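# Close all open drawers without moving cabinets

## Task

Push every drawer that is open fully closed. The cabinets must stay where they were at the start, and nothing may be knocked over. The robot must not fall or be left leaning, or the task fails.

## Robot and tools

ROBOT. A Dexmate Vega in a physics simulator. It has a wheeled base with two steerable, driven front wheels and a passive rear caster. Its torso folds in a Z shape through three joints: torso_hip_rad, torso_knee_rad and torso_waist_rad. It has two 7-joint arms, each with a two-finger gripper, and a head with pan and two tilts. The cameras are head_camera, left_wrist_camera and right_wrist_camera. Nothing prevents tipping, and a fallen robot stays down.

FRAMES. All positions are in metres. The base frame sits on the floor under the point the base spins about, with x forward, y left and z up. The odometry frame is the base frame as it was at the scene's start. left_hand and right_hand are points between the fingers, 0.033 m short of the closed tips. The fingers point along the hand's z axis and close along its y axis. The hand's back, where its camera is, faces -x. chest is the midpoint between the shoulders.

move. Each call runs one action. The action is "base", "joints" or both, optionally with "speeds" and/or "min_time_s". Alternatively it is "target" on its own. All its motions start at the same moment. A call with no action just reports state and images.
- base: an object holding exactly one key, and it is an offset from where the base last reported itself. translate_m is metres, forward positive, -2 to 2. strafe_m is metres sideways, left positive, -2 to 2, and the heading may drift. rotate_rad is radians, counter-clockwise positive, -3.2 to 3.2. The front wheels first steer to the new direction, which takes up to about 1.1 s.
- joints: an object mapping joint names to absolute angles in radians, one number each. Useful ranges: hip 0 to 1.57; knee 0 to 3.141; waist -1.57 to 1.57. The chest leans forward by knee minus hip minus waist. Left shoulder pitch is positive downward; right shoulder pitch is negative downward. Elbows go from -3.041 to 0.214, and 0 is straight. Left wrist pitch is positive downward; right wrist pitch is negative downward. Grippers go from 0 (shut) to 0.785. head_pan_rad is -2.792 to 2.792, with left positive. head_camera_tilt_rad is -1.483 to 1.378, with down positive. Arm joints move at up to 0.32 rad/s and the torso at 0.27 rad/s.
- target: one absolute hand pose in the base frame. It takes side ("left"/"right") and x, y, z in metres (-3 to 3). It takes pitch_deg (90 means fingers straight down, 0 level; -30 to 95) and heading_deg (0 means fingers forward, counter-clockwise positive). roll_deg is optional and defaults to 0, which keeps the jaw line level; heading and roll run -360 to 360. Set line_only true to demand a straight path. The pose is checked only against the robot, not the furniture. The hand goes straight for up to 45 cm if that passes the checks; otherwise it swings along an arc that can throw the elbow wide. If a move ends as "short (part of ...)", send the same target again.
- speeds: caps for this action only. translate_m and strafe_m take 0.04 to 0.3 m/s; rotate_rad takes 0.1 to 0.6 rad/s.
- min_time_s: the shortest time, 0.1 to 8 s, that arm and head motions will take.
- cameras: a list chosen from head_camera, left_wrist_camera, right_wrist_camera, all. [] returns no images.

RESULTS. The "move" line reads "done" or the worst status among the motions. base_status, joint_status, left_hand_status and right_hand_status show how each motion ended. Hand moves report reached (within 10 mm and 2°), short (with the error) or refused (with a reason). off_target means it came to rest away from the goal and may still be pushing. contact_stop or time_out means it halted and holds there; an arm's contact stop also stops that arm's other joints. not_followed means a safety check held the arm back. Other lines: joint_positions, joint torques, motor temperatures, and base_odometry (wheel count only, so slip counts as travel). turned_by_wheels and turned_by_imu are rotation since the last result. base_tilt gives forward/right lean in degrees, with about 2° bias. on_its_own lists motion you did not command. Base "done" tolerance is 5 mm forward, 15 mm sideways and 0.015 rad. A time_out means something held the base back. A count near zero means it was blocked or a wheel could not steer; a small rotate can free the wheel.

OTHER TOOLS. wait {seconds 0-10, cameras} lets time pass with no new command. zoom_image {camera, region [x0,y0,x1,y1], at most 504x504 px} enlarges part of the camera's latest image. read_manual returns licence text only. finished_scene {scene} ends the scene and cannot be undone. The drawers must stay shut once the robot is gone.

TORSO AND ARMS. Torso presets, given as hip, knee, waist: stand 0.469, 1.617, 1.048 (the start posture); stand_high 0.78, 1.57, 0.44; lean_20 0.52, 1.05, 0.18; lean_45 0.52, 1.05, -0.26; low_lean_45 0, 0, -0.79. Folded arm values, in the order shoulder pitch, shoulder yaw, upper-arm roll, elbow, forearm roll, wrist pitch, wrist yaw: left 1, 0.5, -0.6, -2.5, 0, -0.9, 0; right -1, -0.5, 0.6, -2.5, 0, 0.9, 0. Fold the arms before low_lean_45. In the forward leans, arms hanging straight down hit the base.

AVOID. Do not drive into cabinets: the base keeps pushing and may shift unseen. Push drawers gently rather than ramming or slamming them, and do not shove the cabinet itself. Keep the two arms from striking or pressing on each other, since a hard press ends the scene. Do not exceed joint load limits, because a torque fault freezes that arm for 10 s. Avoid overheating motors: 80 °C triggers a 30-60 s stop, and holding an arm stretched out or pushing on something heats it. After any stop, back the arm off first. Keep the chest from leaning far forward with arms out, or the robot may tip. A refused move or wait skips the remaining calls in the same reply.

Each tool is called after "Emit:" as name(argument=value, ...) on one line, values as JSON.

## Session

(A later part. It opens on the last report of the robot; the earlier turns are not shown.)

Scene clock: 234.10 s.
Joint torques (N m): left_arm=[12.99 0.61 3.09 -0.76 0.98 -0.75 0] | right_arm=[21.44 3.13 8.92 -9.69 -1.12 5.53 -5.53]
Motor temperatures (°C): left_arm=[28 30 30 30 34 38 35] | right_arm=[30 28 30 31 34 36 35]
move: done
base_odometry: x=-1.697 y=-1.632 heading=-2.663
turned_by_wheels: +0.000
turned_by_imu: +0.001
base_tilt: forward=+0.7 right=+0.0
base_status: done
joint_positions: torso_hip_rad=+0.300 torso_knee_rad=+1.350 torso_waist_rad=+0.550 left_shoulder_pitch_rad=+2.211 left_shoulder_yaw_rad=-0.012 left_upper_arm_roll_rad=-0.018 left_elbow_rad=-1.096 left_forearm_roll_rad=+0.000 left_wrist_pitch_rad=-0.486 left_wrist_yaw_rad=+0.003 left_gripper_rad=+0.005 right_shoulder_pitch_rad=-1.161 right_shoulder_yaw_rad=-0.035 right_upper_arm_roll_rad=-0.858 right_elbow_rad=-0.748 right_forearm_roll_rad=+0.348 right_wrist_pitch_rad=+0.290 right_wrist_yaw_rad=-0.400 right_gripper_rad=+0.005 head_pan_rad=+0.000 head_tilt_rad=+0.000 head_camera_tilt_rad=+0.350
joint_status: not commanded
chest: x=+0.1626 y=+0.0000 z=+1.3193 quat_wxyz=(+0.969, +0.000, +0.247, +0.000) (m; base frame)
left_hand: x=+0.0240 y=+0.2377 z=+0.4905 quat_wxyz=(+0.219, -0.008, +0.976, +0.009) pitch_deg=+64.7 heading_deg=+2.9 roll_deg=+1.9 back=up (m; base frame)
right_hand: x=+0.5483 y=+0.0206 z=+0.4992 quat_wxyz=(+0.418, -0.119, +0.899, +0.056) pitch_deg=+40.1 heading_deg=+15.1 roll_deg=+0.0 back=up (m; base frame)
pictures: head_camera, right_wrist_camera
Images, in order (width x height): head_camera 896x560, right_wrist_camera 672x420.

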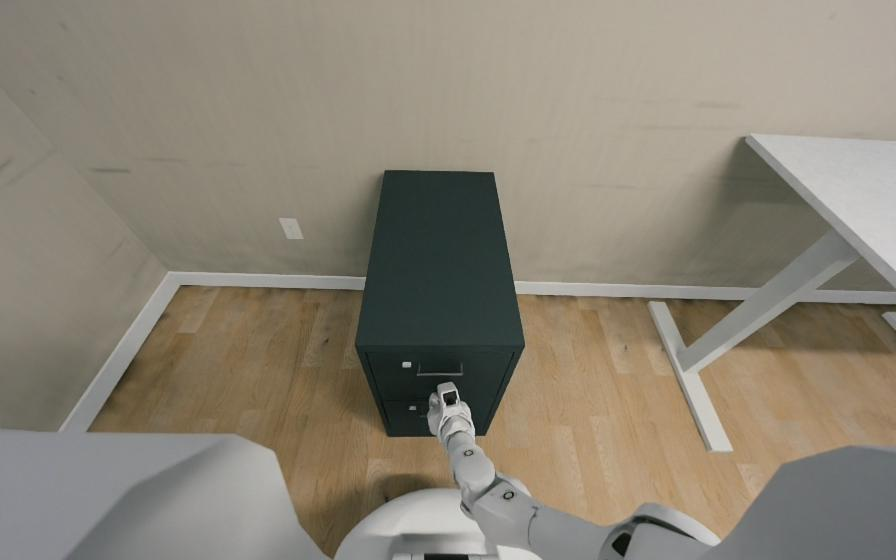

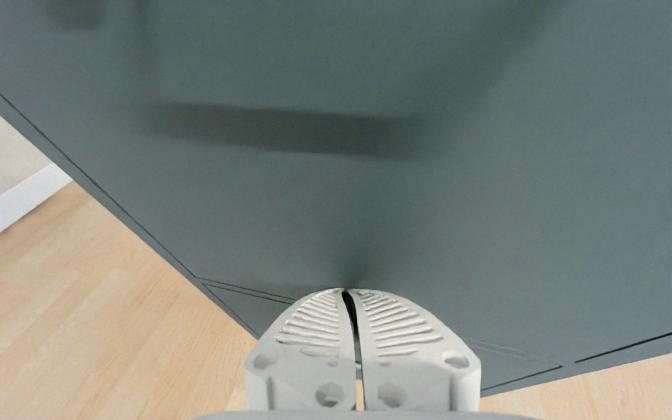

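Emit:
move(base={"translate_m":-0.4}, speeds={"translate_m":0.15}, cameras=["head_camera","right_wrist_camera"])

Emit:
zoom_image(camera="right_wrist_camera", region=[200, 0, 600, 250])

Emit:
zoom_image(camera="head_camera", region=[340, 100, 560, 400])

Scene clock: 246.23 s.
Joint torques (N m): left_arm=[12.82 -0.1 -1.4 -0.96 0.05 -2.2 -0.52] | right_arm=[10.52 4.44 2.68 -8.55 -1.26 2.05 0.03]
Motor temperatures (°C): left_arm=[28 30 30 30 34 38 35] | right_arm=[31 28 30 32 34 37 35]
move: done
base_odometry: x=-1.342 y=-1.447 heading=-2.663
turned_by_wheels: +0.000
turned_by_imu: +0.002
base_tilt: forward=+0.7 right=-0.1
base_status: done
joint_positions: torso_hip_rad=+0.300 torso_knee_rad=+1.350 torso_waist_rad=+0.550 left_shoulder_pitch_rad=+2.211 left_shoulder_yaw_rad=-0.012 left_upper_arm_roll_rad=-0.018 left_elbow_rad=-1.096 left_forearm_roll_rad=+0.000 left_wrist_pitch_rad=-0.486 left_wrist_yaw_rad=+0.003 left_gripper_rad=+0.005 right_shoulder_pitch_rad=-1.160 right_shoulder_yaw_rad=-0.035 right_upper_arm_roll_rad=-0.858 right_elbow_rad=-0.748 right_forearm_roll_rad=+0.348 right_wrist_pitch_rad=+0.291 right_wrist_yaw_rad=-0.402 right_gripper_rad=+0.005 head_pan_rad=+0.000 head_tilt_rad=+0.000 head_camera_tilt_rad=+0.350
joint_status: not commanded
chest: x=+0.1629 y=+0.0000 z=+1.3192 quat_wxyz=(+0.969, +0.000, +0.247, +0.000) (m; base frame)
left_hand: x=+0.0240 y=+0.2377 z=+0.4905 quat_wxyz=(+0.219, -0.008, +0.976, +0.009) pitch_deg=+64.7 heading_deg=+2.9 roll_deg=+1.9 back=up (m; base frame)
right_hand: x=+0.5494 y=+0.0200 z=+0.4996 quat_wxyz=(+0.418, -0.118, +0.899, +0.055) pitch_deg=+40.1 heading_deg=+15.0 roll_deg=+0.0 back=up (m; base frame)
pictures: head_camera, right_wrist_camera
Images, in order (width x height): head_camera 896x560, right_wrist_camera 672x420.

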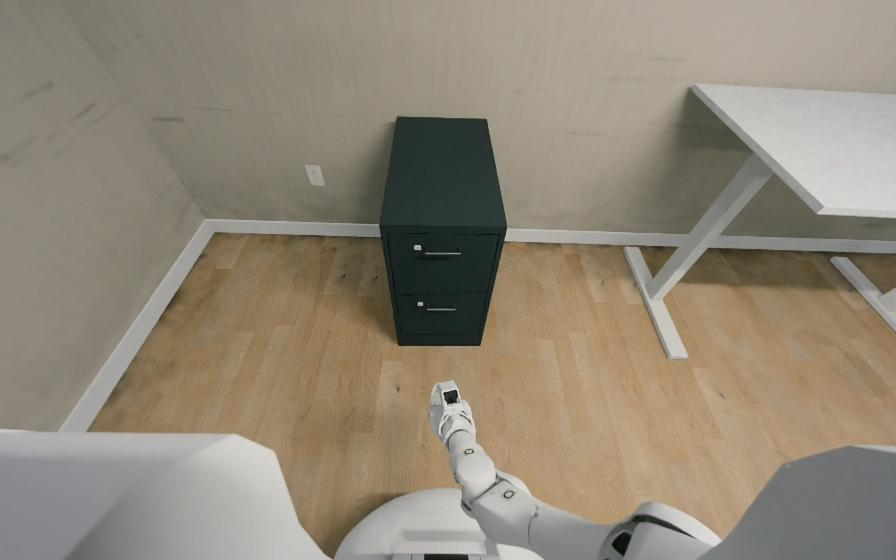

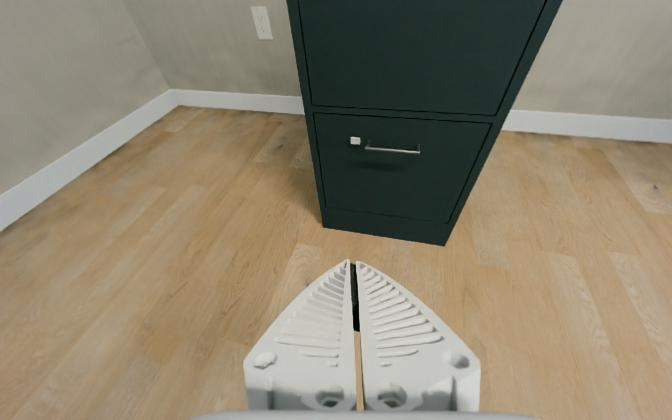

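Scaled by 1.260 from the camera's 672x420 image, which has a finer 960x600 frame.

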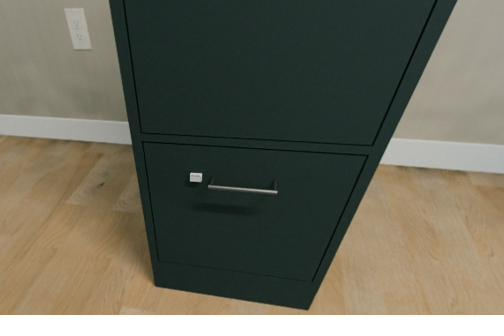

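Scaled by 1.680 from the camera's 896x560 image, which has a finer 960x600 frame.

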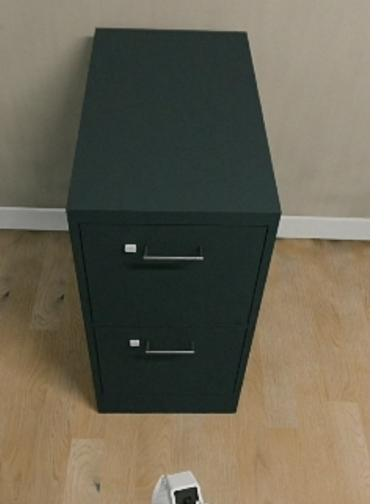

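Emit:
move(base={"translate_m":-0.7}, joints={"head_camera_tilt_rad":-0.05}, cameras=[])

Emit:
move(base={"rotate_rad":-1.6}, cameras=["head_camera"])

Scene clock: 255.37 s.
Joint torques (N m): left_arm=[11.39 0.12 0.07 -1.23 0.39 -1.24 -0.18] | right_arm=[10.51 5.33 2.73 -8.22 -1.35 2.16 -0.02]
Motor temperatures (°C): left_arm=[28 30 30 30 34 38 35] | right_arm=[31 28 30 32 34 36 35]
move: done
base_odometry: x=-0.722 y=-1.122 heading=-2.662
turned_by_wheels: +0.000
turned_by_imu: +0.001
base_tilt: forward=+0.6 right=-0.1
base_status: done
joint_positions: torso_hip_rad=+0.300 torso_knee_rad=+1.350 torso_waist_rad=+0.550 left_shoulder_pitch_rad=+2.211 left_shoulder_yaw_rad=-0.012 left_upper_arm_roll_rad=-0.018 left_elbow_rad=-1.096 left_forearm_roll_rad=+0.000 left_wrist_pitch_rad=-0.486 left_wrist_yaw_rad=+0.003 left_gripper_rad=+0.005 right_shoulder_pitch_rad=-1.160 right_shoulder_yaw_rad=-0.035 right_upper_arm_roll_rad=-0.858 right_elbow_rad=-0.748 right_forearm_roll_rad=+0.348 right_wrist_pitch_rad=+0.291 right_wrist_yaw_rad=-0.402 right_gripper_rad=+0.005 head_pan_rad=+0.000 head_tilt_rad=+0.000 head_camera_tilt_rad=-0.050
joint_status: all done
chest: x=+0.1629 y=+0.0000 z=+1.3192 quat_wxyz=(+0.969, +0.000, +0.247, +0.000) (m; base frame)
left_hand: x=+0.0240 y=+0.2377 z=+0.4905 quat_wxyz=(+0.219, -0.008, +0.976, +0.009) pitch_deg=+64.7 heading_deg=+2.9 roll_deg=+1.9 back=up (m; base frame)
right_hand: x=+0.5494 y=+0.0200 z=+0.4996 quat_wxyz=(+0.419, -0.118, +0.899, +0.055) pitch_deg=+40.1 heading_deg=+15.0 roll_deg=+0.0 back=up (m; base frame)
pictures: none
No camera images: "cameras" was empty.

Scene clock: 259.63 s.
Joint torques (N m): left_arm=[12.71 3.58 -1.98 -1.8 -0.22 -0.72 0.08] | right_arm=[10.93 4.7 2.4 -7.69 -1.23 2.39 0.02]
Motor temperatures (°C): left_arm=[28 30 30 30 34 38 35] | right_arm=[30 28 30 32 34 36 35]
move: done
base_odometry: x=-0.723 y=-1.123 heading=+2.019
turned_by_wheels: -1.602
turned_by_imu: -1.568
base_tilt: forward=+0.7 right=-0.1
base_status: done
joint_positions: torso_hip_rad=+0.300 torso_knee_rad=+1.350 torso_waist_rad=+0.550 left_shoulder_pitch_rad=+2.211 left_shoulder_yaw_rad=-0.012 left_upper_arm_roll_rad=-0.018 left_elbow_rad=-1.096 left_forearm_roll_rad=+0.000 left_wrist_pitch_rad=-0.486 left_wrist_yaw_rad=+0.003 left_gripper_rad=+0.005 right_shoulder_pitch_rad=-1.160 right_shoulder_yaw_rad=-0.035 right_upper_arm_roll_rad=-0.858 right_elbow_rad=-0.748 right_forearm_roll_rad=+0.348 right_wrist_pitch_rad=+0.291 right_wrist_yaw_rad=-0.402 right_gripper_rad=+0.005 head_pan_rad=+0.000 head_tilt_rad=+0.000 head_camera_tilt_rad=-0.050
joint_status: not commanded
chest: x=+0.1629 y=+0.0000 z=+1.3192 quat_wxyz=(+0.969, +0.000, +0.247, +0.000) (m; base frame)
left_hand: x=+0.0240 y=+0.2377 z=+0.4905 quat_wxyz=(+0.219, -0.008, +0.976, +0.009) pitch_deg=+64.7 heading_deg=+2.9 roll_deg=+1.9 back=up (m; base frame)
right_hand: x=+0.5494 y=+0.0200 z=+0.4996 quat_wxyz=(+0.419, -0.118, +0.899, +0.055) pitch_deg=+40.1 heading_deg=+15.0 roll_deg=+0.0 back=up (m; base frame)
pictures: head_camera
Images, in order (width x height): head_camera 896x560.

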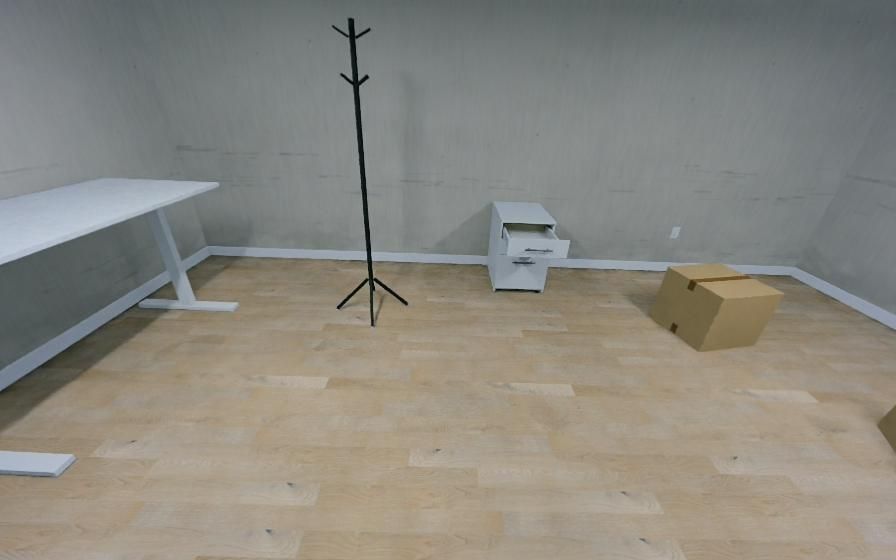

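Emit:
move(base={"rotate_rad":-0.09}, cameras=[])

Emit:
move(base={"strafe_m":-0.37}, cameras=[])

Emit:
move(base={"translate_m":1.4}, joints={"head_camera_tilt_rad":0.3}, cameras=["head_camera","right_wrist_camera"])

Scene clock: 267.70 s.
Joint torques (N m): left_arm=[13.36 -2.08 -0.07 -0.12 0.17 -0.48 0.02] | right_arm=[9.71 4.8 2.47 -8.49 -1.23 2.88 -0.08]
Motor temperatures (°C): left_arm=[28 30 30 30 34 38 35] | right_arm=[30 28 30 32 34 36 35]
move: done
base_odometry: x=-0.724 y=-1.123 heading=+1.929
turned_by_wheels: -0.090
turned_by_imu: -0.087
base_tilt: forward=+0.7 right=-0.1
base_status: done
joint_positions: torso_hip_rad=+0.300 torso_knee_rad=+1.350 torso_waist_rad=+0.550 left_shoulder_pitch_rad=+2.211 left_shoulder_yaw_rad=-0.012 left_upper_arm_roll_rad=-0.018 left_elbow_rad=-1.096 left_forearm_roll_rad=+0.000 left_wrist_pitch_rad=-0.486 left_wrist_yaw_rad=+0.003 left_gripper_rad=+0.005 right_shoulder_pitch_rad=-1.160 right_shoulder_yaw_rad=-0.035 right_upper_arm_roll_rad=-0.858 right_elbow_rad=-0.748 right_forearm_roll_rad=+0.348 right_wrist_pitch_rad=+0.291 right_wrist_yaw_rad=-0.402 right_gripper_rad=+0.005 head_pan_rad=+0.000 head_tilt_rad=+0.000 head_camera_tilt_rad=-0.050
joint_status: not commanded
chest: x=+0.1629 y=+0.0000 z=+1.3192 quat_wxyz=(+0.969, +0.000, +0.247, +0.000) (m; base frame)
left_hand: x=+0.0240 y=+0.2377 z=+0.4905 quat_wxyz=(+0.219, -0.008, +0.976, +0.009) pitch_deg=+64.7 heading_deg=+2.9 roll_deg=+1.9 back=up (m; base frame)
right_hand: x=+0.5494 y=+0.0200 z=+0.4996 quat_wxyz=(+0.419, -0.118, +0.899, +0.055) pitch_deg=+40.1 heading_deg=+15.0 roll_deg=+0.0 back=up (m; base frame)
pictures: none
No camera images: "cameras" was empty.

Scene clock: 270.93 s.
Joint torques (N m): left_arm=[10.98 -0.42 1.7 -0.46 -0.09 -1.34 -0.39] | right_arm=[10.61 5.15 2.28 -8.13 -1.12 2.35 -0.07]
Motor temperatures (°C): left_arm=[28 30 30 30 34 38 35] | right_arm=[30 28 30 32 34 36 35]
move: done
base_odometry: x=-0.378 y=-0.994 heading=+1.923
turned_by_wheels: -0.005
turned_by_imu: -0.002
base_tilt: forward=+0.6 right=-0.1
base_status: done
joint_positions: torso_hip_rad=+0.300 torso_knee_rad=+1.350 torso_waist_rad=+0.550 left_shoulder_pitch_rad=+2.211 left_shoulder_yaw_rad=-0.012 left_upper_arm_roll_rad=-0.018 left_elbow_rad=-1.096 left_forearm_roll_rad=+0.000 left_wrist_pitch_rad=-0.486 left_wrist_yaw_rad=+0.003 left_gripper_rad=+0.005 right_shoulder_pitch_rad=-1.160 right_shoulder_yaw_rad=-0.035 right_upper_arm_roll_rad=-0.858 right_elbow_rad=-0.748 right_forearm_roll_rad=+0.348 right_wrist_pitch_rad=+0.291 right_wrist_yaw_rad=-0.402 right_gripper_rad=+0.005 head_pan_rad=+0.000 head_tilt_rad=+0.000 head_camera_tilt_rad=-0.050
joint_status: not commanded
chest: x=+0.1629 y=+0.0000 z=+1.3192 quat_wxyz=(+0.969, +0.000, +0.247, +0.000) (m; base frame)
left_hand: x=+0.0240 y=+0.2377 z=+0.4905 quat_wxyz=(+0.219, -0.008, +0.976, +0.009) pitch_deg=+64.7 heading_deg=+2.9 roll_deg=+1.9 back=up (m; base frame)
right_hand: x=+0.5494 y=+0.0200 z=+0.4996 quat_wxyz=(+0.419, -0.118, +0.899, +0.055) pitch_deg=+40.1 heading_deg=+15.0 roll_deg=+0.0 back=up (m; base frame)
pictures: none
No camera images: "cameras" was empty.

Scene clock: 277.80 s.
Joint torques (N m): left_arm=[12.71 0.06 -0.13 -0.17 -0.33 -0.75 -0.21] | right_arm=[10.62 5.98 2.26 -8.41 -1.18 2.57 -0.07]
Motor temperatures (°C): left_arm=[28 30 30 30 34 38 35] | right_arm=[30 28 30 32 34 36 35]
move: done
base_odometry: x=-0.865 y=+0.319 heading=+1.924
turned_by_wheels: +0.000
turned_by_imu: +0.003
base_tilt: forward=+0.7 right=-0.1
base_status: done
joint_positions: torso_hip_rad=+0.300 torso_knee_rad=+1.350 torso_waist_rad=+0.550 left_shoulder_pitch_rad=+2.211 left_shoulder_yaw_rad=-0.012 left_upper_arm_roll_rad=-0.018 left_elbow_rad=-1.096 left_forearm_roll_rad=+0.000 left_wrist_pitch_rad=-0.486 left_wrist_yaw_rad=+0.003 left_gripper_rad=+0.005 right_shoulder_pitch_rad=-1.160 right_shoulder_yaw_rad=-0.035 right_upper_arm_roll_rad=-0.858 right_elbow_rad=-0.748 right_forearm_roll_rad=+0.348 right_wrist_pitch_rad=+0.291 right_wrist_yaw_rad=-0.402 right_gripper_rad=+0.005 head_pan_rad=+0.000 head_tilt_rad=+0.000 head_camera_tilt_rad=+0.300
joint_status: all done
chest: x=+0.1629 y=+0.0000 z=+1.3192 quat_wxyz=(+0.969, +0.000, +0.247, +0.000) (m; base frame)
left_hand: x=+0.0241 y=+0.2377 z=+0.4905 quat_wxyz=(+0.219, -0.008, +0.976, +0.009) pitch_deg=+64.7 heading_deg=+2.9 roll_deg=+1.9 back=up (m; base frame)
right_hand: x=+0.5494 y=+0.0200 z=+0.4995 quat_wxyz=(+0.419, -0.118, +0.899, +0.055) pitch_deg=+40.1 heading_deg=+15.0 roll_deg=+0.0 back=up (m; base frame)
pictures: head_camera, right_wrist_camera
Images, in order (width x height): head_camera 896x560, right_wrist_camera 672x420.

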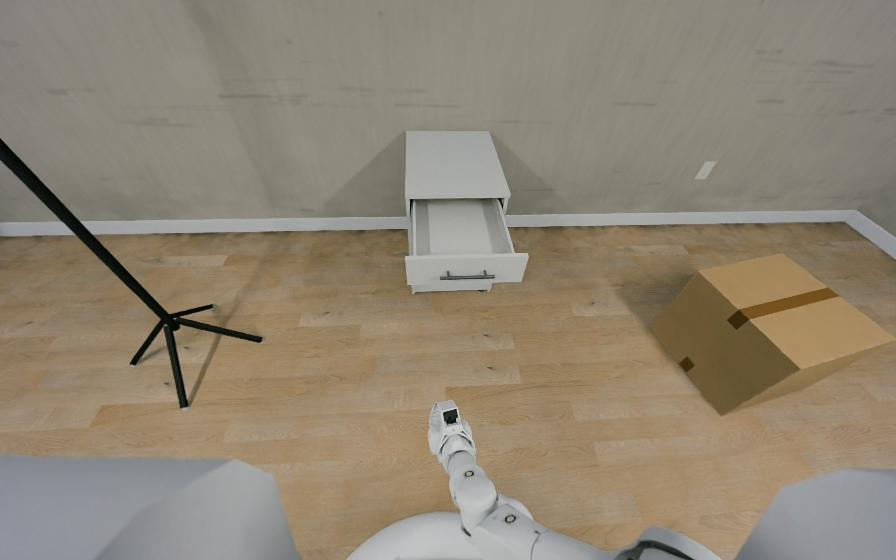

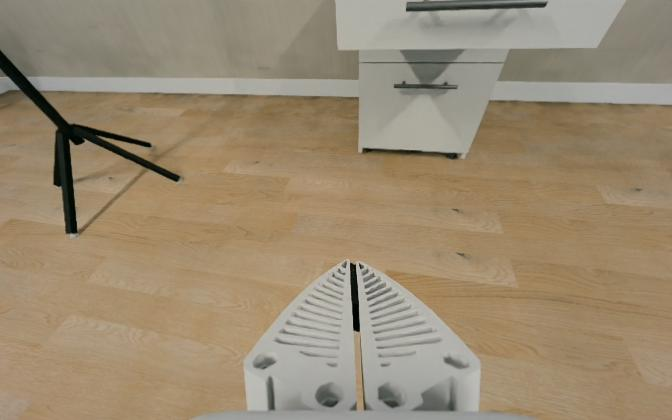

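Emit:
move(base={"rotate_rad":0.045}, cameras=[])

Emit:
move(base={"strafe_m":-0.1}, cameras=[])

Emit:
move(target={"side":"right","x":0.55,"y":-0.01,"z":0.585,"pitch_deg":35,"heading_deg":15}, cameras=[])

Emit:
move(base={"translate_m":0.4}, speeds={"translate_m":0.2}, cameras=["head_camera","right_wrist_camera"])

Scene clock: 296.60 s.
Joint torques (N m): left_arm=[13.58 -0.28 -1.03 -0.06 0.08 -0.26 0.65] | right_arm=[9.97 5.75 2.32 -7.9 -1.25 1.69 0.13]
Motor temperatures (°C): left_arm=[28 30 30 30 34 38 35] | right_arm=[30 28 30 32 34 36 35]
move: done
base_odometry: x=-0.865 y=+0.319 heading=+1.969
turned_by_wheels: +0.045
turned_by_imu: +0.045
base_tilt: forward=+0.7 right=-0.1
base_status: done
joint_positions: torso_hip_rad=+0.300 torso_knee_rad=+1.350 torso_waist_rad=+0.550 left_shoulder_pitch_rad=+2.211 left_shoulder_yaw_rad=-0.012 left_upper_arm_roll_rad=-0.018 left_elbow_rad=-1.096 left_forearm_roll_rad=+0.000 left_wrist_pitch_rad=-0.486 left_wrist_yaw_rad=+0.003 left_gripper_rad=+0.005 right_shoulder_pitch_rad=-1.160 right_shoulder_yaw_rad=-0.035 right_upper_arm_roll_rad=-0.858 right_elbow_rad=-0.748 right_forearm_roll_rad=+0.348 right_wrist_pitch_rad=+0.291 right_wrist_yaw_rad=-0.402 right_gripper_rad=+0.005 head_pan_rad=+0.000 head_tilt_rad=+0.000 head_camera_tilt_rad=+0.300
joint_status: not commanded
chest: x=+0.1629 y=+0.0000 z=+1.3192 quat_wxyz=(+0.969, +0.000, +0.247, +0.000) (m; base frame)
left_hand: x=+0.0241 y=+0.2377 z=+0.4905 quat_wxyz=(+0.219, -0.008, +0.976, +0.009) pitch_deg=+64.7 heading_deg=+2.9 roll_deg=+1.9 back=up (m; base frame)
right_hand: x=+0.5494 y=+0.0200 z=+0.4995 quat_wxyz=(+0.419, -0.118, +0.899, +0.055) pitch_deg=+40.1 heading_deg=+15.0 roll_deg=+0.0 back=up (m; base frame)
pictures: none
No camera images: "cameras" was empty.

Scene clock: 299.13 s.
Joint torques (N m): left_arm=[14.76 0.95 -3.79 -0.18 -0.48 -0.26 0.13] | right_arm=[9.43 5.88 2.19 -7.89 -1.21 2.22 -0.03]
Motor temperatures (°C): left_arm=[28 30 30 30 34 38 35] | right_arm=[30 28 30 32 34 36 35]
move: done
base_odometry: x=-0.774 y=+0.358 heading=+1.967
turned_by_wheels: -0.002
turned_by_imu: -0.002
base_tilt: forward=+0.6 right=+0.0
base_status: done
joint_positions: torso_hip_rad=+0.300 torso_knee_rad=+1.350 torso_waist_rad=+0.550 left_shoulder_pitch_rad=+2.211 left_shoulder_yaw_rad=-0.012 left_upper_arm_roll_rad=-0.018 left_elbow_rad=-1.096 left_forearm_roll_rad=+0.000 left_wrist_pitch_rad=-0.486 left_wrist_yaw_rad=+0.003 left_gripper_rad=+0.005 right_shoulder_pitch_rad=-1.160 right_shoulder_yaw_rad=-0.035 right_upper_arm_roll_rad=-0.858 right_elbow_rad=-0.748 right_forearm_roll_rad=+0.348 right_wrist_pitch_rad=+0.291 right_wrist_yaw_rad=-0.402 right_gripper_rad=+0.005 head_pan_rad=+0.000 head_tilt_rad=+0.000 head_camera_tilt_rad=+0.300
joint_status: not commanded
chest: x=+0.1629 y=+0.0000 z=+1.3192 quat_wxyz=(+0.969, +0.000, +0.247, +0.000) (m; base frame)
left_hand: x=+0.0241 y=+0.2377 z=+0.4905 quat_wxyz=(+0.219, -0.008, +0.976, +0.009) pitch_deg=+64.7 heading_deg=+2.9 roll_deg=+1.9 back=up (m; base frame)
right_hand: x=+0.5494 y=+0.0199 z=+0.4995 quat_wxyz=(+0.419, -0.118, +0.899, +0.055) pitch_deg=+40.1 heading_deg=+15.0 roll_deg=+0.0 back=up (m; base frame)
pictures: none
No camera images: "cameras" was empty.

Scene clock: 303.10 s.
Joint torques (N m): left_arm=[12.91 -2.22 -0.56 0.37 -0.15 -1.09 0.06] | right_arm=[-3.42 1.57 3.7 -9.56 -1.55 2.39 -0.09]
Motor temperatures (°C): left_arm=[28 30 30 30 34 38 35] | right_arm=[30 28 30 32 34 35 35]
move: done
base_odometry: x=-0.774 y=+0.358 heading=+1.967
turned_by_wheels: +0.000
turned_by_imu: +0.001
base_tilt: forward=+0.6 right=-0.1
base_status: not commanded
joint_positions: torso_hip_rad=+0.300 torso_knee_rad=+1.350 torso_waist_rad=+0.550 left_shoulder_pitch_rad=+2.211 left_shoulder_yaw_rad=-0.012 left_upper_arm_roll_rad=-0.018 left_elbow_rad=-1.096 left_forearm_roll_rad=+0.000 left_wrist_pitch_rad=-0.486 left_wrist_yaw_rad=+0.003 left_gripper_rad=+0.005 right_shoulder_pitch_rad=-1.362 right_shoulder_yaw_rad=-0.329 right_upper_arm_roll_rad=-0.828 right_elbow_rad=-1.395 right_forearm_roll_rad=+0.337 right_wrist_pitch_rad=+0.087 right_wrist_yaw_rad=-0.495 right_gripper_rad=+0.005 head_pan_rad=+0.000 head_tilt_rad=+0.000 head_camera_tilt_rad=+0.300
joint_status: not commanded
chest: x=+0.1629 y=+0.0000 z=+1.3192 quat_wxyz=(+0.969, +0.000, +0.247, +0.000) (m; base frame)
left_hand: x=+0.0241 y=+0.2377 z=+0.4905 quat_wxyz=(+0.219, -0.008, +0.976, +0.009) pitch_deg=+64.7 heading_deg=+2.9 roll_deg=+1.9 back=up (m; base frame)
right_hand: x=+0.5500 y=-0.0097 z=+0.5838 quat_wxyz=(+0.457, -0.116, +0.880, +0.060) pitch_deg=+35.1 heading_deg=+15.0 roll_deg=+0.0 back=up (m; base frame)
right_hand_status: reached (straight line, planned for 2.4 s): 1 mm and 0.1 deg off.
pictures: none
No camera images: "cameras" was empty.

Scene clock: 306.97 s.
Joint torques (N m): left_arm=[12.34 0.56 -0.97 -0.1 -0.16 -1.23 0.07] | right_arm=[-1.35 1.54 3.39 -10.11 -1.52 1.9 -0.05]
Motor temperatures (°C): left_arm=[28 30 30 30 34 38 35] | right_arm=[30 28 30 32 34 35 35]
move: done
base_odometry: x=-0.929 y=+0.726 heading=+1.967
turned_by_wheels: +0.000
turned_by_imu: +0.001
base_tilt: forward=+0.7 right=-0.1
base_status: done
joint_positions: torso_hip_rad=+0.300 torso_knee_rad=+1.350 torso_waist_rad=+0.550 left_shoulder_pitch_rad=+2.211 left_shoulder_yaw_rad=-0.012 left_upper_arm_roll_rad=-0.018 left_elbow_rad=-1.096 left_forearm_roll_rad=+0.000 left_wrist_pitch_rad=-0.486 left_wrist_yaw_rad=+0.003 left_gripper_rad=+0.005 right_shoulder_pitch_rad=-1.364 right_shoulder_yaw_rad=-0.332 right_upper_arm_roll_rad=-0.828 right_elbow_rad=-1.401 right_forearm_roll_rad=+0.337 right_wrist_pitch_rad=+0.085 right_wrist_yaw_rad=-0.496 right_gripper_rad=+0.005 head_pan_rad=+0.000 head_tilt_rad=+0.000 head_camera_tilt_rad=+0.300
joint_status: not commanded
chest: x=+0.1629 y=+0.0000 z=+1.3192 quat_wxyz=(+0.969, +0.000, +0.247, +0.000) (m; base frame)
left_hand: x=+0.0241 y=+0.2377 z=+0.4905 quat_wxyz=(+0.219, -0.008, +0.976, +0.009) pitch_deg=+64.7 heading_deg=+2.9 roll_deg=+1.9 back=up (m; base frame)
right_hand: x=+0.5499 y=-0.0099 z=+0.5848 quat_wxyz=(+0.458, -0.116, +0.880, +0.060) pitch_deg=+35.0 heading_deg=+15.0 roll_deg=+0.0 back=up (m; base frame)
pictures: head_camera, right_wrist_camera
Images, in order (width x height): head_camera 896x560, right_wrist_camera 672x420.

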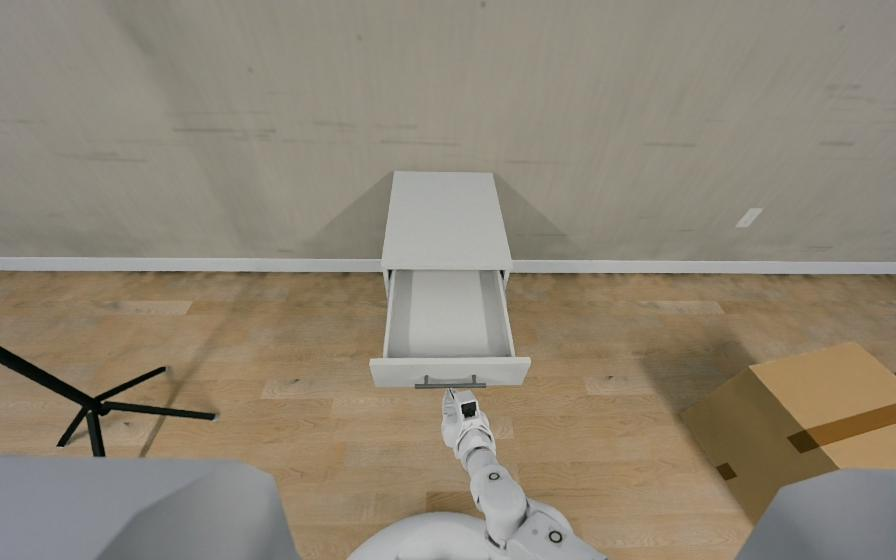

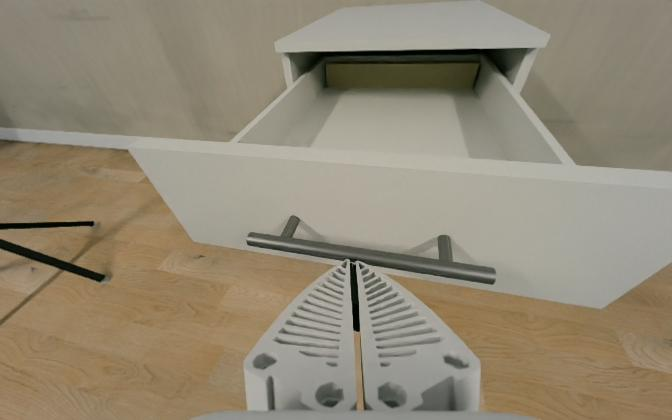

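Emit:
move(target={"side":"right","x":0.55,"y":-0.01,"z":0.558,"pitch_deg":35,"heading_deg":15}, cameras=[])

Emit:
move(base={"translate_m":0.07}, speeds={"translate_m":0.1}, cameras=["head_camera","right_wrist_camera"])

Scene clock: 320.67 s.
Joint torques (N m): left_arm=[11.92 0.82 -0.69 -0.64 -0.3 -1.35 -0.03] | right_arm=[9.15 5.01 -4.63 -5.94 -1.41 2.14 0.31]
Motor temperatures (°C): left_arm=[28 30 30 30 34 38 35] | right_arm=[30 28 30 32 34 35 35]
move: done
base_odometry: x=-0.929 y=+0.726 heading=+1.967
turned_by_wheels: +0.000
turned_by_imu: +0.001
base_tilt: forward=+0.7 right=+0.0
base_status: not commanded
joint_positions: torso_hip_rad=+0.300 torso_knee_rad=+1.350 torso_waist_rad=+0.550 left_shoulder_pitch_rad=+2.211 left_shoulder_yaw_rad=-0.012 left_upper_arm_roll_rad=-0.018 left_elbow_rad=-1.096 left_forearm_roll_rad=+0.000 left_wrist_pitch_rad=-0.486 left_wrist_yaw_rad=+0.003 left_gripper_rad=+0.005 right_shoulder_pitch_rad=-1.319 right_shoulder_yaw_rad=-0.267 right_upper_arm_roll_rad=-0.838 right_elbow_rad=-1.211 right_forearm_roll_rad=+0.331 right_wrist_pitch_rad=+0.192 right_wrist_yaw_rad=-0.459 right_gripper_rad=+0.005 head_pan_rad=+0.000 head_tilt_rad=+0.000 head_camera_tilt_rad=+0.300
joint_status: not commanded
chest: x=+0.1629 y=+0.0000 z=+1.3192 quat_wxyz=(+0.969, +0.000, +0.247, +0.000) (m; base frame)
left_hand: x=+0.0241 y=+0.2377 z=+0.4905 quat_wxyz=(+0.219, -0.008, +0.976, +0.009) pitch_deg=+64.7 heading_deg=+2.9 roll_deg=+1.9 back=up (m; base frame)
right_hand: x=+0.5497 y=-0.0103 z=+0.5585 quat_wxyz=(+0.457, -0.116, +0.880, +0.060) pitch_deg=+35.0 heading_deg=+15.0 roll_deg=+0.0 back=up (m; base frame)
right_hand_status: reached (straight line, planned for 0.9 s): 1 mm and 0.1 deg off.
pictures: none
No camera images: "cameras" was empty.

Scene clock: 322.23 s.
Joint torques (N m): left_arm=[13.41 0.56 0.5 -1.58 -0.14 -1.71 0.26] | right_arm=[11.36 5.51 -2.62 -5.8 -2.01 3.35 0.14]
Motor temperatures (°C): left_arm=[28 30 30 30 34 38 35] | right_arm=[30 28 30 32 34 35 35]
move: done
base_odometry: x=-0.956 y=+0.791 heading=+1.968
turned_by_wheels: +0.000
turned_by_imu: +0.001
base_tilt: forward=+0.6 right=+0.0
base_status: done
joint_positions: torso_hip_rad=+0.300 torso_knee_rad=+1.350 torso_waist_rad=+0.550 left_shoulder_pitch_rad=+2.211 left_shoulder_yaw_rad=-0.012 left_upper_arm_roll_rad=-0.018 left_elbow_rad=-1.096 left_forearm_roll_rad=+0.000 left_wrist_pitch_rad=-0.486 left_wrist_yaw_rad=+0.003 left_gripper_rad=+0.005 right_shoulder_pitch_rad=-1.317 right_shoulder_yaw_rad=-0.265 right_upper_arm_roll_rad=-0.839 right_elbow_rad=-1.205 right_forearm_roll_rad=+0.331 right_wrist_pitch_rad=+0.194 right_wrist_yaw_rad=-0.458 right_gripper_rad=+0.005 head_pan_rad=+0.000 head_tilt_rad=+0.000 head_camera_tilt_rad=+0.300
joint_status: not commanded
chest: x=+0.1630 y=+0.0000 z=+1.3192 quat_wxyz=(+0.969, +0.000, +0.248, +0.000) (m; base frame)
left_hand: x=+0.0241 y=+0.2377 z=+0.4905 quat_wxyz=(+0.219, -0.008, +0.976, +0.009) pitch_deg=+64.7 heading_deg=+2.9 roll_deg=+1.9 back=up (m; base frame)
right_hand: x=+0.5495 y=-0.0103 z=+0.5576 quat_wxyz=(+0.457, -0.116, +0.880, +0.060) pitch_deg=+35.1 heading_deg=+15.0 roll_deg=+0.0 back=up (m; base frame)
pictures: head_camera, right_wrist_camera
Images, in order (width x height): head_camera 896x560, right_wrist_camera 672x420.

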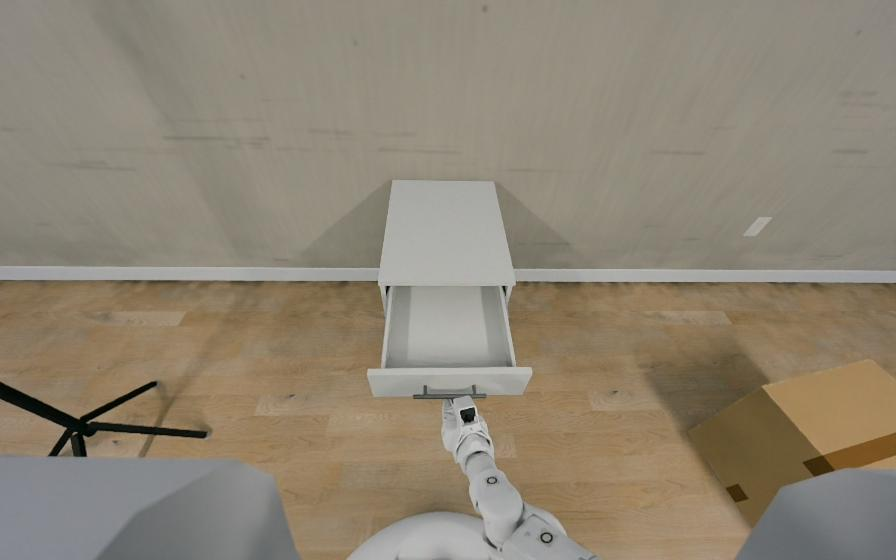

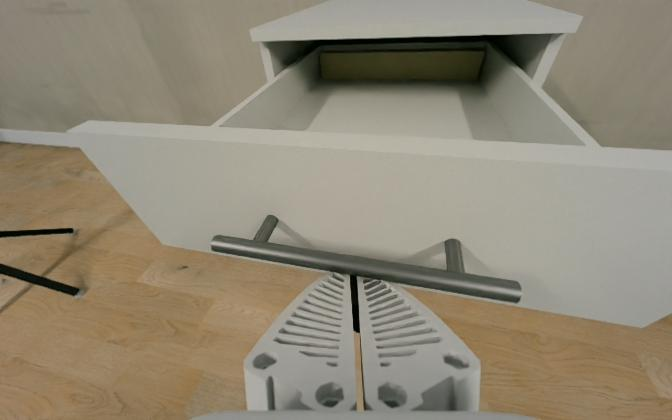

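Emit:
move(base={"translate_m":-0.05}, cameras=[])

Emit:
move(target={"side":"right","x":0.55,"y":-0.01,"z":0.61,"pitch_deg":35,"heading_deg":15}, cameras=[])

Emit:
move(base={"translate_m":0.06}, speeds={"translate_m":0.06}, cameras=["head_camera","right_wrist_camera"])

Scene clock: 332.67 s.
Joint torques (N m): left_arm=[14.45 -2.19 0.69 0.46 -0.2 -1.48 0.22] | right_arm=[9.78 4.87 -2.49 -6.46 -1.51 2.2 0.05]
Motor temperatures (°C): left_arm=[28 30 30 30 34 38 35] | right_arm=[30 28 29 32 34 36 35]
move: done
base_odometry: x=-0.937 y=+0.745 heading=+1.968
turned_by_wheels: +0.000
turned_by_imu: +0.001
base_tilt: forward=+0.6 right=-0.1
base_status: done
joint_positions: torso_hip_rad=+0.300 torso_knee_rad=+1.350 torso_waist_rad=+0.550 left_shoulder_pitch_rad=+2.211 left_shoulder_yaw_rad=-0.012 left_upper_arm_roll_rad=-0.018 left_elbow_rad=-1.096 left_forearm_roll_rad=+0.000 left_wrist_pitch_rad=-0.486 left_wrist_yaw_rad=+0.003 left_gripper_rad=+0.005 right_shoulder_pitch_rad=-1.317 right_shoulder_yaw_rad=-0.265 right_upper_arm_roll_rad=-0.839 right_elbow_rad=-1.205 right_forearm_roll_rad=+0.331 right_wrist_pitch_rad=+0.195 right_wrist_yaw_rad=-0.458 right_gripper_rad=+0.005 head_pan_rad=+0.000 head_tilt_rad=+0.000 head_camera_tilt_rad=+0.300
joint_status: not commanded
chest: x=+0.1628 y=+0.0000 z=+1.3192 quat_wxyz=(+0.969, +0.000, +0.247, +0.000) (m; base frame)
left_hand: x=+0.0241 y=+0.2377 z=+0.4905 quat_wxyz=(+0.219, -0.008, +0.976, +0.009) pitch_deg=+64.7 heading_deg=+2.9 roll_deg=+1.9 back=up (m; base frame)
right_hand: x=+0.5496 y=-0.0102 z=+0.5578 quat_wxyz=(+0.457, -0.116, +0.880, +0.060) pitch_deg=+35.0 heading_deg=+15.0 roll_deg=+0.0 back=up (m; base frame)
pictures: none
No camera images: "cameras" was empty.

Scene clock: 335.63 s.
Joint torques (N m): left_arm=[10.58 -1.94 0.15 0.33 0.14 -1.19 -0.16] | right_arm=[-3.88 1.44 4.08 -10.95 -0.64 2.03 -0.17]
Motor temperatures (°C): left_arm=[28 30 30 30 34 38 35] | right_arm=[30 28 29 32 34 36 35]
move: done
base_odometry: x=-0.937 y=+0.745 heading=+1.968
turned_by_wheels: +0.000
turned_by_imu: +0.000
base_tilt: forward=+0.6 right=-0.1
base_status: not commanded
joint_positions: torso_hip_rad=+0.300 torso_knee_rad=+1.350 torso_waist_rad=+0.550 left_shoulder_pitch_rad=+2.211 left_shoulder_yaw_rad=-0.012 left_upper_arm_roll_rad=-0.018 left_elbow_rad=-1.096 left_forearm_roll_rad=+0.000 left_wrist_pitch_rad=-0.486 left_wrist_yaw_rad=+0.003 left_gripper_rad=+0.005 right_shoulder_pitch_rad=-1.398 right_shoulder_yaw_rad=-0.380 right_upper_arm_roll_rad=-0.817 right_elbow_rad=-1.550 right_forearm_roll_rad=+0.345 right_wrist_pitch_rad=-0.001 right_wrist_yaw_rad=-0.526 right_gripper_rad=+0.005 head_pan_rad=+0.000 head_tilt_rad=+0.000 head_camera_tilt_rad=+0.300
joint_status: not commanded
chest: x=+0.1628 y=+0.0000 z=+1.3192 quat_wxyz=(+0.969, +0.000, +0.247, +0.000) (m; base frame)
left_hand: x=+0.0241 y=+0.2377 z=+0.4905 quat_wxyz=(+0.219, -0.008, +0.976, +0.009) pitch_deg=+64.7 heading_deg=+2.9 roll_deg=+1.9 back=up (m; base frame)
right_hand: x=+0.5500 y=-0.0099 z=+0.6089 quat_wxyz=(+0.458, -0.116, +0.879, +0.060) pitch_deg=+35.0 heading_deg=+15.0 roll_deg=+0.0 back=up (m; base frame)
right_hand_status: reached (straight line, planned for 1.4 s): 1 mm and 0.0 deg off.
pictures: none
No camera images: "cameras" was empty.

Scene clock: 337.33 s.
Joint torques (N m): left_arm=[13.81 0.48 -0.54 1.71 -0.06 -1.66 0.61] | right_arm=[-3.49 1.04 3.93 -11.42 -0.72 2.31 -0.03]
Motor temperatures (°C): left_arm=[28 30 30 30 34 38 35] | right_arm=[30 28 29 32 34 36 35]
move: done
base_odometry: x=-0.960 y=+0.800 heading=+1.968
turned_by_wheels: +0.000
turned_by_imu: +0.001
base_tilt: forward=+0.7 right=-0.1
base_status: done
joint_positions: torso_hip_rad=+0.300 torso_knee_rad=+1.350 torso_waist_rad=+0.550 left_shoulder_pitch_rad=+2.211 left_shoulder_yaw_rad=-0.012 left_upper_arm_roll_rad=-0.018 left_elbow_rad=-1.096 left_forearm_roll_rad=+0.000 left_wrist_pitch_rad=-0.486 left_wrist_yaw_rad=+0.003 left_gripper_rad=+0.005 right_shoulder_pitch_rad=-1.400 right_shoulder_yaw_rad=-0.382 right_upper_arm_roll_rad=-0.816 right_elbow_rad=-1.555 right_forearm_roll_rad=+0.345 right_wrist_pitch_rad=-0.005 right_wrist_yaw_rad=-0.527 right_gripper_rad=+0.005 head_pan_rad=+0.000 head_tilt_rad=+0.000 head_camera_tilt_rad=+0.300
joint_status: not commanded
chest: x=+0.1629 y=+0.0000 z=+1.3192 quat_wxyz=(+0.969, +0.000, +0.247, +0.000) (m; base frame)
left_hand: x=+0.0241 y=+0.2377 z=+0.4905 quat_wxyz=(+0.219, -0.008, +0.976, +0.009) pitch_deg=+64.7 heading_deg=+2.9 roll_deg=+1.9 back=up (m; base frame)
right_hand: x=+0.5499 y=-0.0099 z=+0.6098 quat_wxyz=(+0.458, -0.116, +0.879, +0.060) pitch_deg=+35.0 heading_deg=+15.0 roll_deg=+0.0 back=up (m; base frame)
pictures: head_camera, right_wrist_camera
Images, in order (width x height): head_camera 896x560, right_wrist_camera 672x420.

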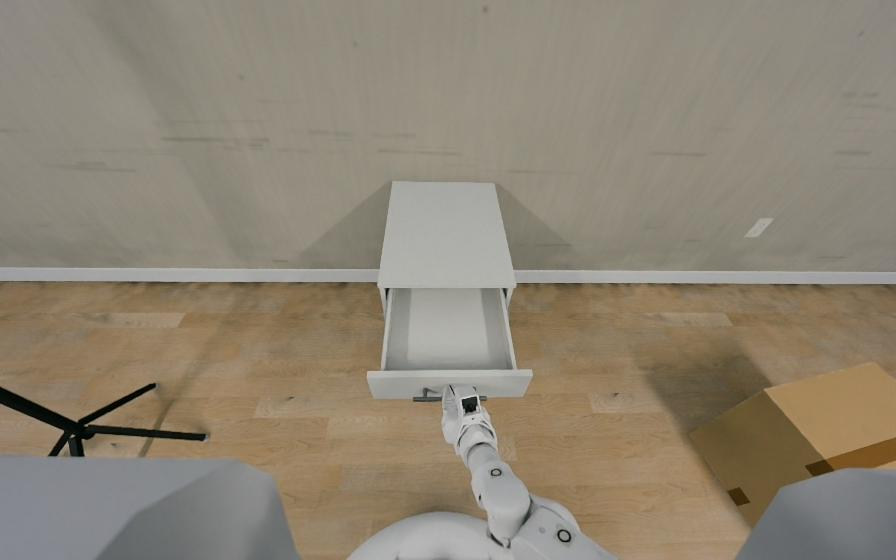

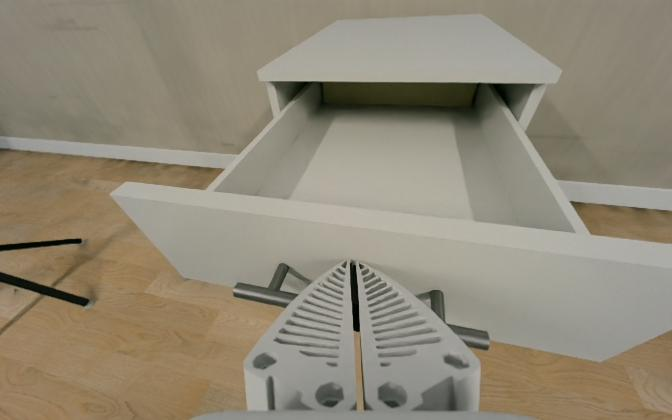

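Emit:
move(base={"translate_m":0.25}, speeds={"translate_m":0.06}, cameras=["head_camera","right_wrist_camera"])

Scene clock: 345.43 s.
Joint torques (N m): left_arm=[13.49 0.01 1.12 1.82 -0.08 -0.6 0.1] | right_arm=[-0.58 1.77 3.64 -11.11 -1.09 1.68 -0.21]
Motor temperatures (°C): left_arm=[28 30 30 30 34 38 35] | right_arm=[30 28 29 32 34 35 35]
move: done
base_odometry: x=-1.058 y=+1.030 heading=+1.969
turned_by_wheels: +0.000
turned_by_imu: +0.002
base_tilt: forward=+0.7 right=+0.0
base_status: done
joint_positions: torso_hip_rad=+0.300 torso_knee_rad=+1.350 torso_waist_rad=+0.550 left_shoulder_pitch_rad=+2.211 left_shoulder_yaw_rad=-0.012 left_upper_arm_roll_rad=-0.018 left_elbow_rad=-1.096 left_forearm_roll_rad=+0.000 left_wrist_pitch_rad=-0.486 left_wrist_yaw_rad=+0.003 left_gripper_rad=+0.005 right_shoulder_pitch_rad=-1.400 right_shoulder_yaw_rad=-0.382 right_upper_arm_roll_rad=-0.816 right_elbow_rad=-1.556 right_forearm_roll_rad=+0.345 right_wrist_pitch_rad=-0.005 right_wrist_yaw_rad=-0.527 right_gripper_rad=+0.005 head_pan_rad=+0.000 head_tilt_rad=+0.000 head_camera_tilt_rad=+0.300
joint_status: not commanded
chest: x=+0.1629 y=+0.0000 z=+1.3192 quat_wxyz=(+0.969, +0.000, +0.247, +0.000) (m; base frame)
left_hand: x=+0.0241 y=+0.2377 z=+0.4905 quat_wxyz=(+0.219, -0.008, +0.976, +0.009) pitch_deg=+64.7 heading_deg=+2.9 roll_deg=+1.9 back=up (m; base frame)
right_hand: x=+0.5498 y=-0.0099 z=+0.6097 quat_wxyz=(+0.458, -0.116, +0.880, +0.060) pitch_deg=+35.0 heading_deg=+15.0 roll_deg=+0.0 back=up (m; base frame)
pictures: head_camera, right_wrist_camera
Images, in order (width x height): head_camera 896x560, right_wrist_camera 672x420.

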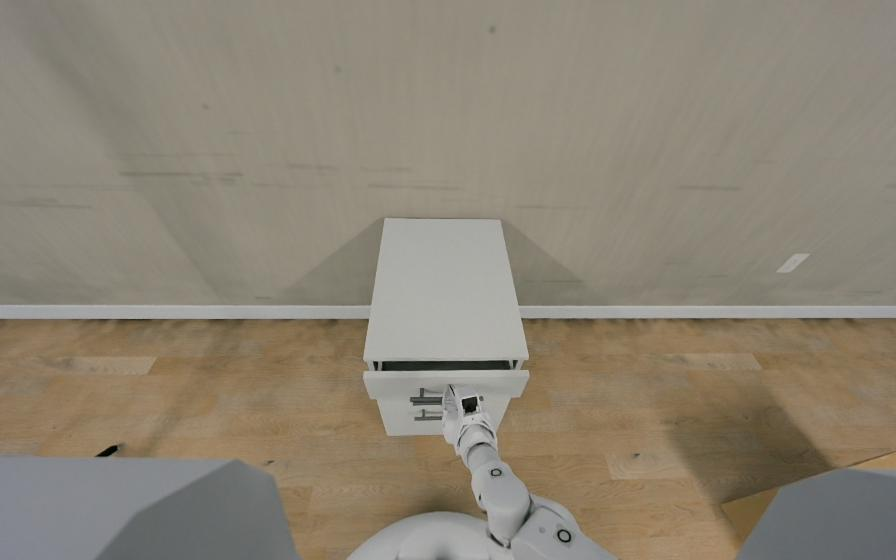

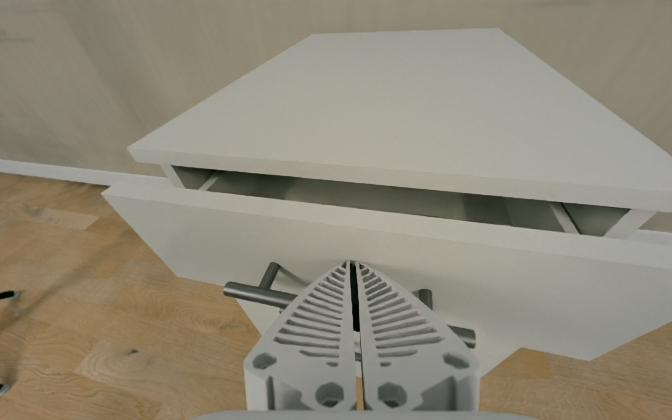

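Emit:
move(base={"translate_m":0.05}, speeds={"translate_m":0.05}, cameras=["head_camera","right_wrist_camera"])

Scene clock: 350.87 s.
Joint torques (N m): left_arm=[11.68 -1.23 1.18 -2.12 -0.55 -0.67 0.49] | right_arm=[6.06 2.97 4.56 -9.87 -1.59 2.99 -0.21]
Motor temperatures (°C): left_arm=[28 30 30 30 34 38 35] | right_arm=[30 28 29 32 34 35 35]
move: done
base_odometry: x=-1.077 y=+1.076 heading=+1.969
turned_by_wheels: +0.000
turned_by_imu: +0.001
base_tilt: forward=+0.7 right=-0.1
base_status: done
joint_positions: torso_hip_rad=+0.300 torso_knee_rad=+1.350 torso_waist_rad=+0.550 left_shoulder_pitch_rad=+2.211 left_shoulder_yaw_rad=-0.012 left_upper_arm_roll_rad=-0.018 left_elbow_rad=-1.096 left_forearm_roll_rad=+0.000 left_wrist_pitch_rad=-0.486 left_wrist_yaw_rad=+0.003 left_gripper_rad=+0.005 right_shoulder_pitch_rad=-1.400 right_shoulder_yaw_rad=-0.383 right_upper_arm_roll_rad=-0.816 right_elbow_rad=-1.556 right_forearm_roll_rad=+0.346 right_wrist_pitch_rad=-0.005 right_wrist_yaw_rad=-0.527 right_gripper_rad=+0.005 head_pan_rad=+0.000 head_tilt_rad=+0.000 head_camera_tilt_rad=+0.300
joint_status: not commanded
chest: x=+0.1628 y=+0.0000 z=+1.3192 quat_wxyz=(+0.969, +0.000, +0.247, +0.000) (m; base frame)
left_hand: x=+0.0241 y=+0.2377 z=+0.4905 quat_wxyz=(+0.219, -0.008, +0.976, +0.009) pitch_deg=+64.7 heading_deg=+2.9 roll_deg=+1.9 back=up (m; base frame)
right_hand: x=+0.5494 y=-0.0099 z=+0.6095 quat_wxyz=(+0.457, -0.116, +0.880, +0.060) pitch_deg=+35.1 heading_deg=+15.0 roll_deg=+0.0 back=up (m; base frame)
pictures: head_camera, right_wrist_camera
Images, in order (width x height): head_camera 896x560, right_wrist_camera 672x420.

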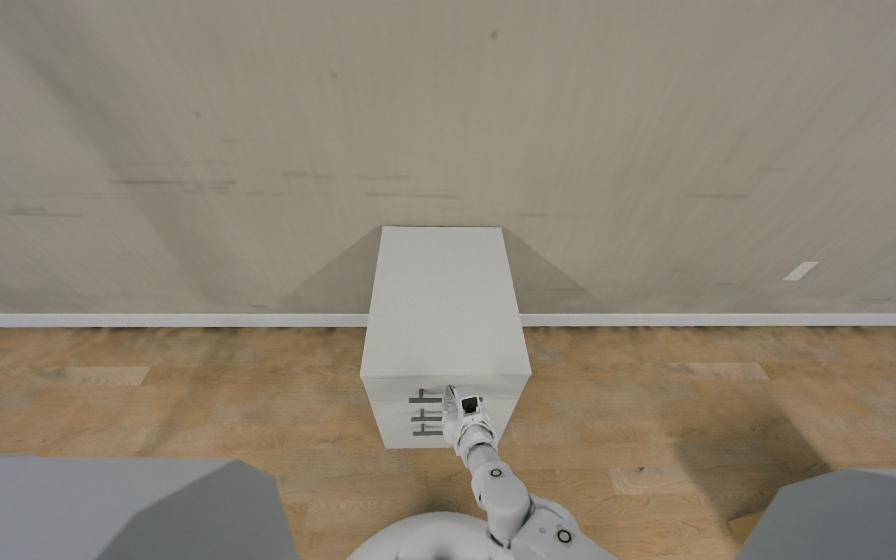

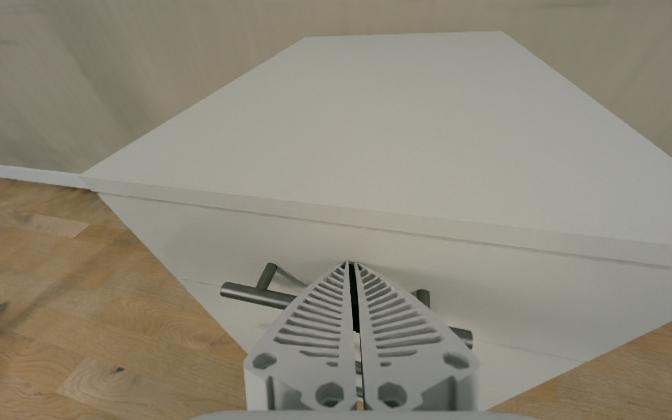

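Emit:
move(base={"translate_m":0.013}, speeds={"translate_m":0.04}, cameras=["right_wrist_camera"])

Scene clock: 354.30 s.
Joint torques (N m): left_arm=[12.05 -0.89 -0.09 0.87 -0.03 -2.38 -0.45] | right_arm=[10.2 3.78 4.52 -11.12 -1.64 2.66 -0.4]
Motor temperatures (°C): left_arm=[28 30 30 30 34 38 35] | right_arm=[30 28 30 32 34 36 35]
move: done
base_odometry: x=-1.082 y=+1.088 heading=+1.969
turned_by_wheels: +0.000
turned_by_imu: +0.001
base_tilt: forward=+0.6 right=-0.1
base_status: done
joint_positions: torso_hip_rad=+0.300 torso_knee_rad=+1.350 torso_waist_rad=+0.550 left_shoulder_pitch_rad=+2.211 left_shoulder_yaw_rad=-0.012 left_upper_arm_roll_rad=-0.018 left_elbow_rad=-1.096 left_forearm_roll_rad=+0.000 left_wrist_pitch_rad=-0.486 left_wrist_yaw_rad=+0.003 left_gripper_rad=+0.005 right_shoulder_pitch_rad=-1.401 right_shoulder_yaw_rad=-0.383 right_upper_arm_roll_rad=-0.816 right_elbow_rad=-1.556 right_forearm_roll_rad=+0.346 right_wrist_pitch_rad=-0.005 right_wrist_yaw_rad=-0.527 right_gripper_rad=+0.005 head_pan_rad=+0.000 head_tilt_rad=+0.000 head_camera_tilt_rad=+0.300
joint_status: not commanded
chest: x=+0.1628 y=+0.0000 z=+1.3192 quat_wxyz=(+0.969, +0.000, +0.247, +0.000) (m; base frame)
left_hand: x=+0.0241 y=+0.2377 z=+0.4905 quat_wxyz=(+0.219, -0.008, +0.976, +0.009) pitch_deg=+64.7 heading_deg=+2.9 roll_deg=+1.9 back=up (m; base frame)
right_hand: x=+0.5493 y=-0.0099 z=+0.6095 quat_wxyz=(+0.457, -0.116, +0.880, +0.060) pitch_deg=+35.1 heading_deg=+15.0 roll_deg=+0.0 back=up (m; base frame)
pictures: right_wrist_camera
Images, in order (width x height): right_wrist_camera 672x420.

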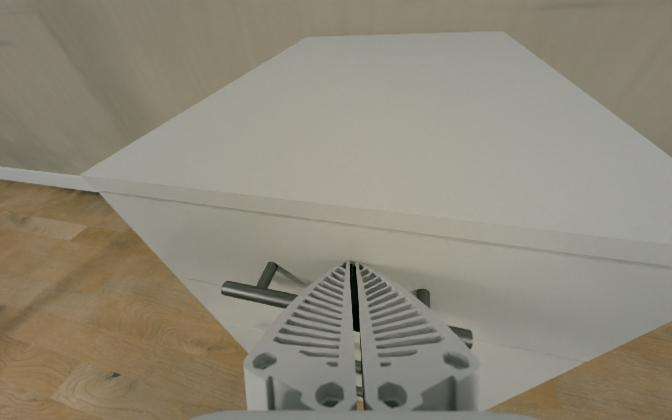

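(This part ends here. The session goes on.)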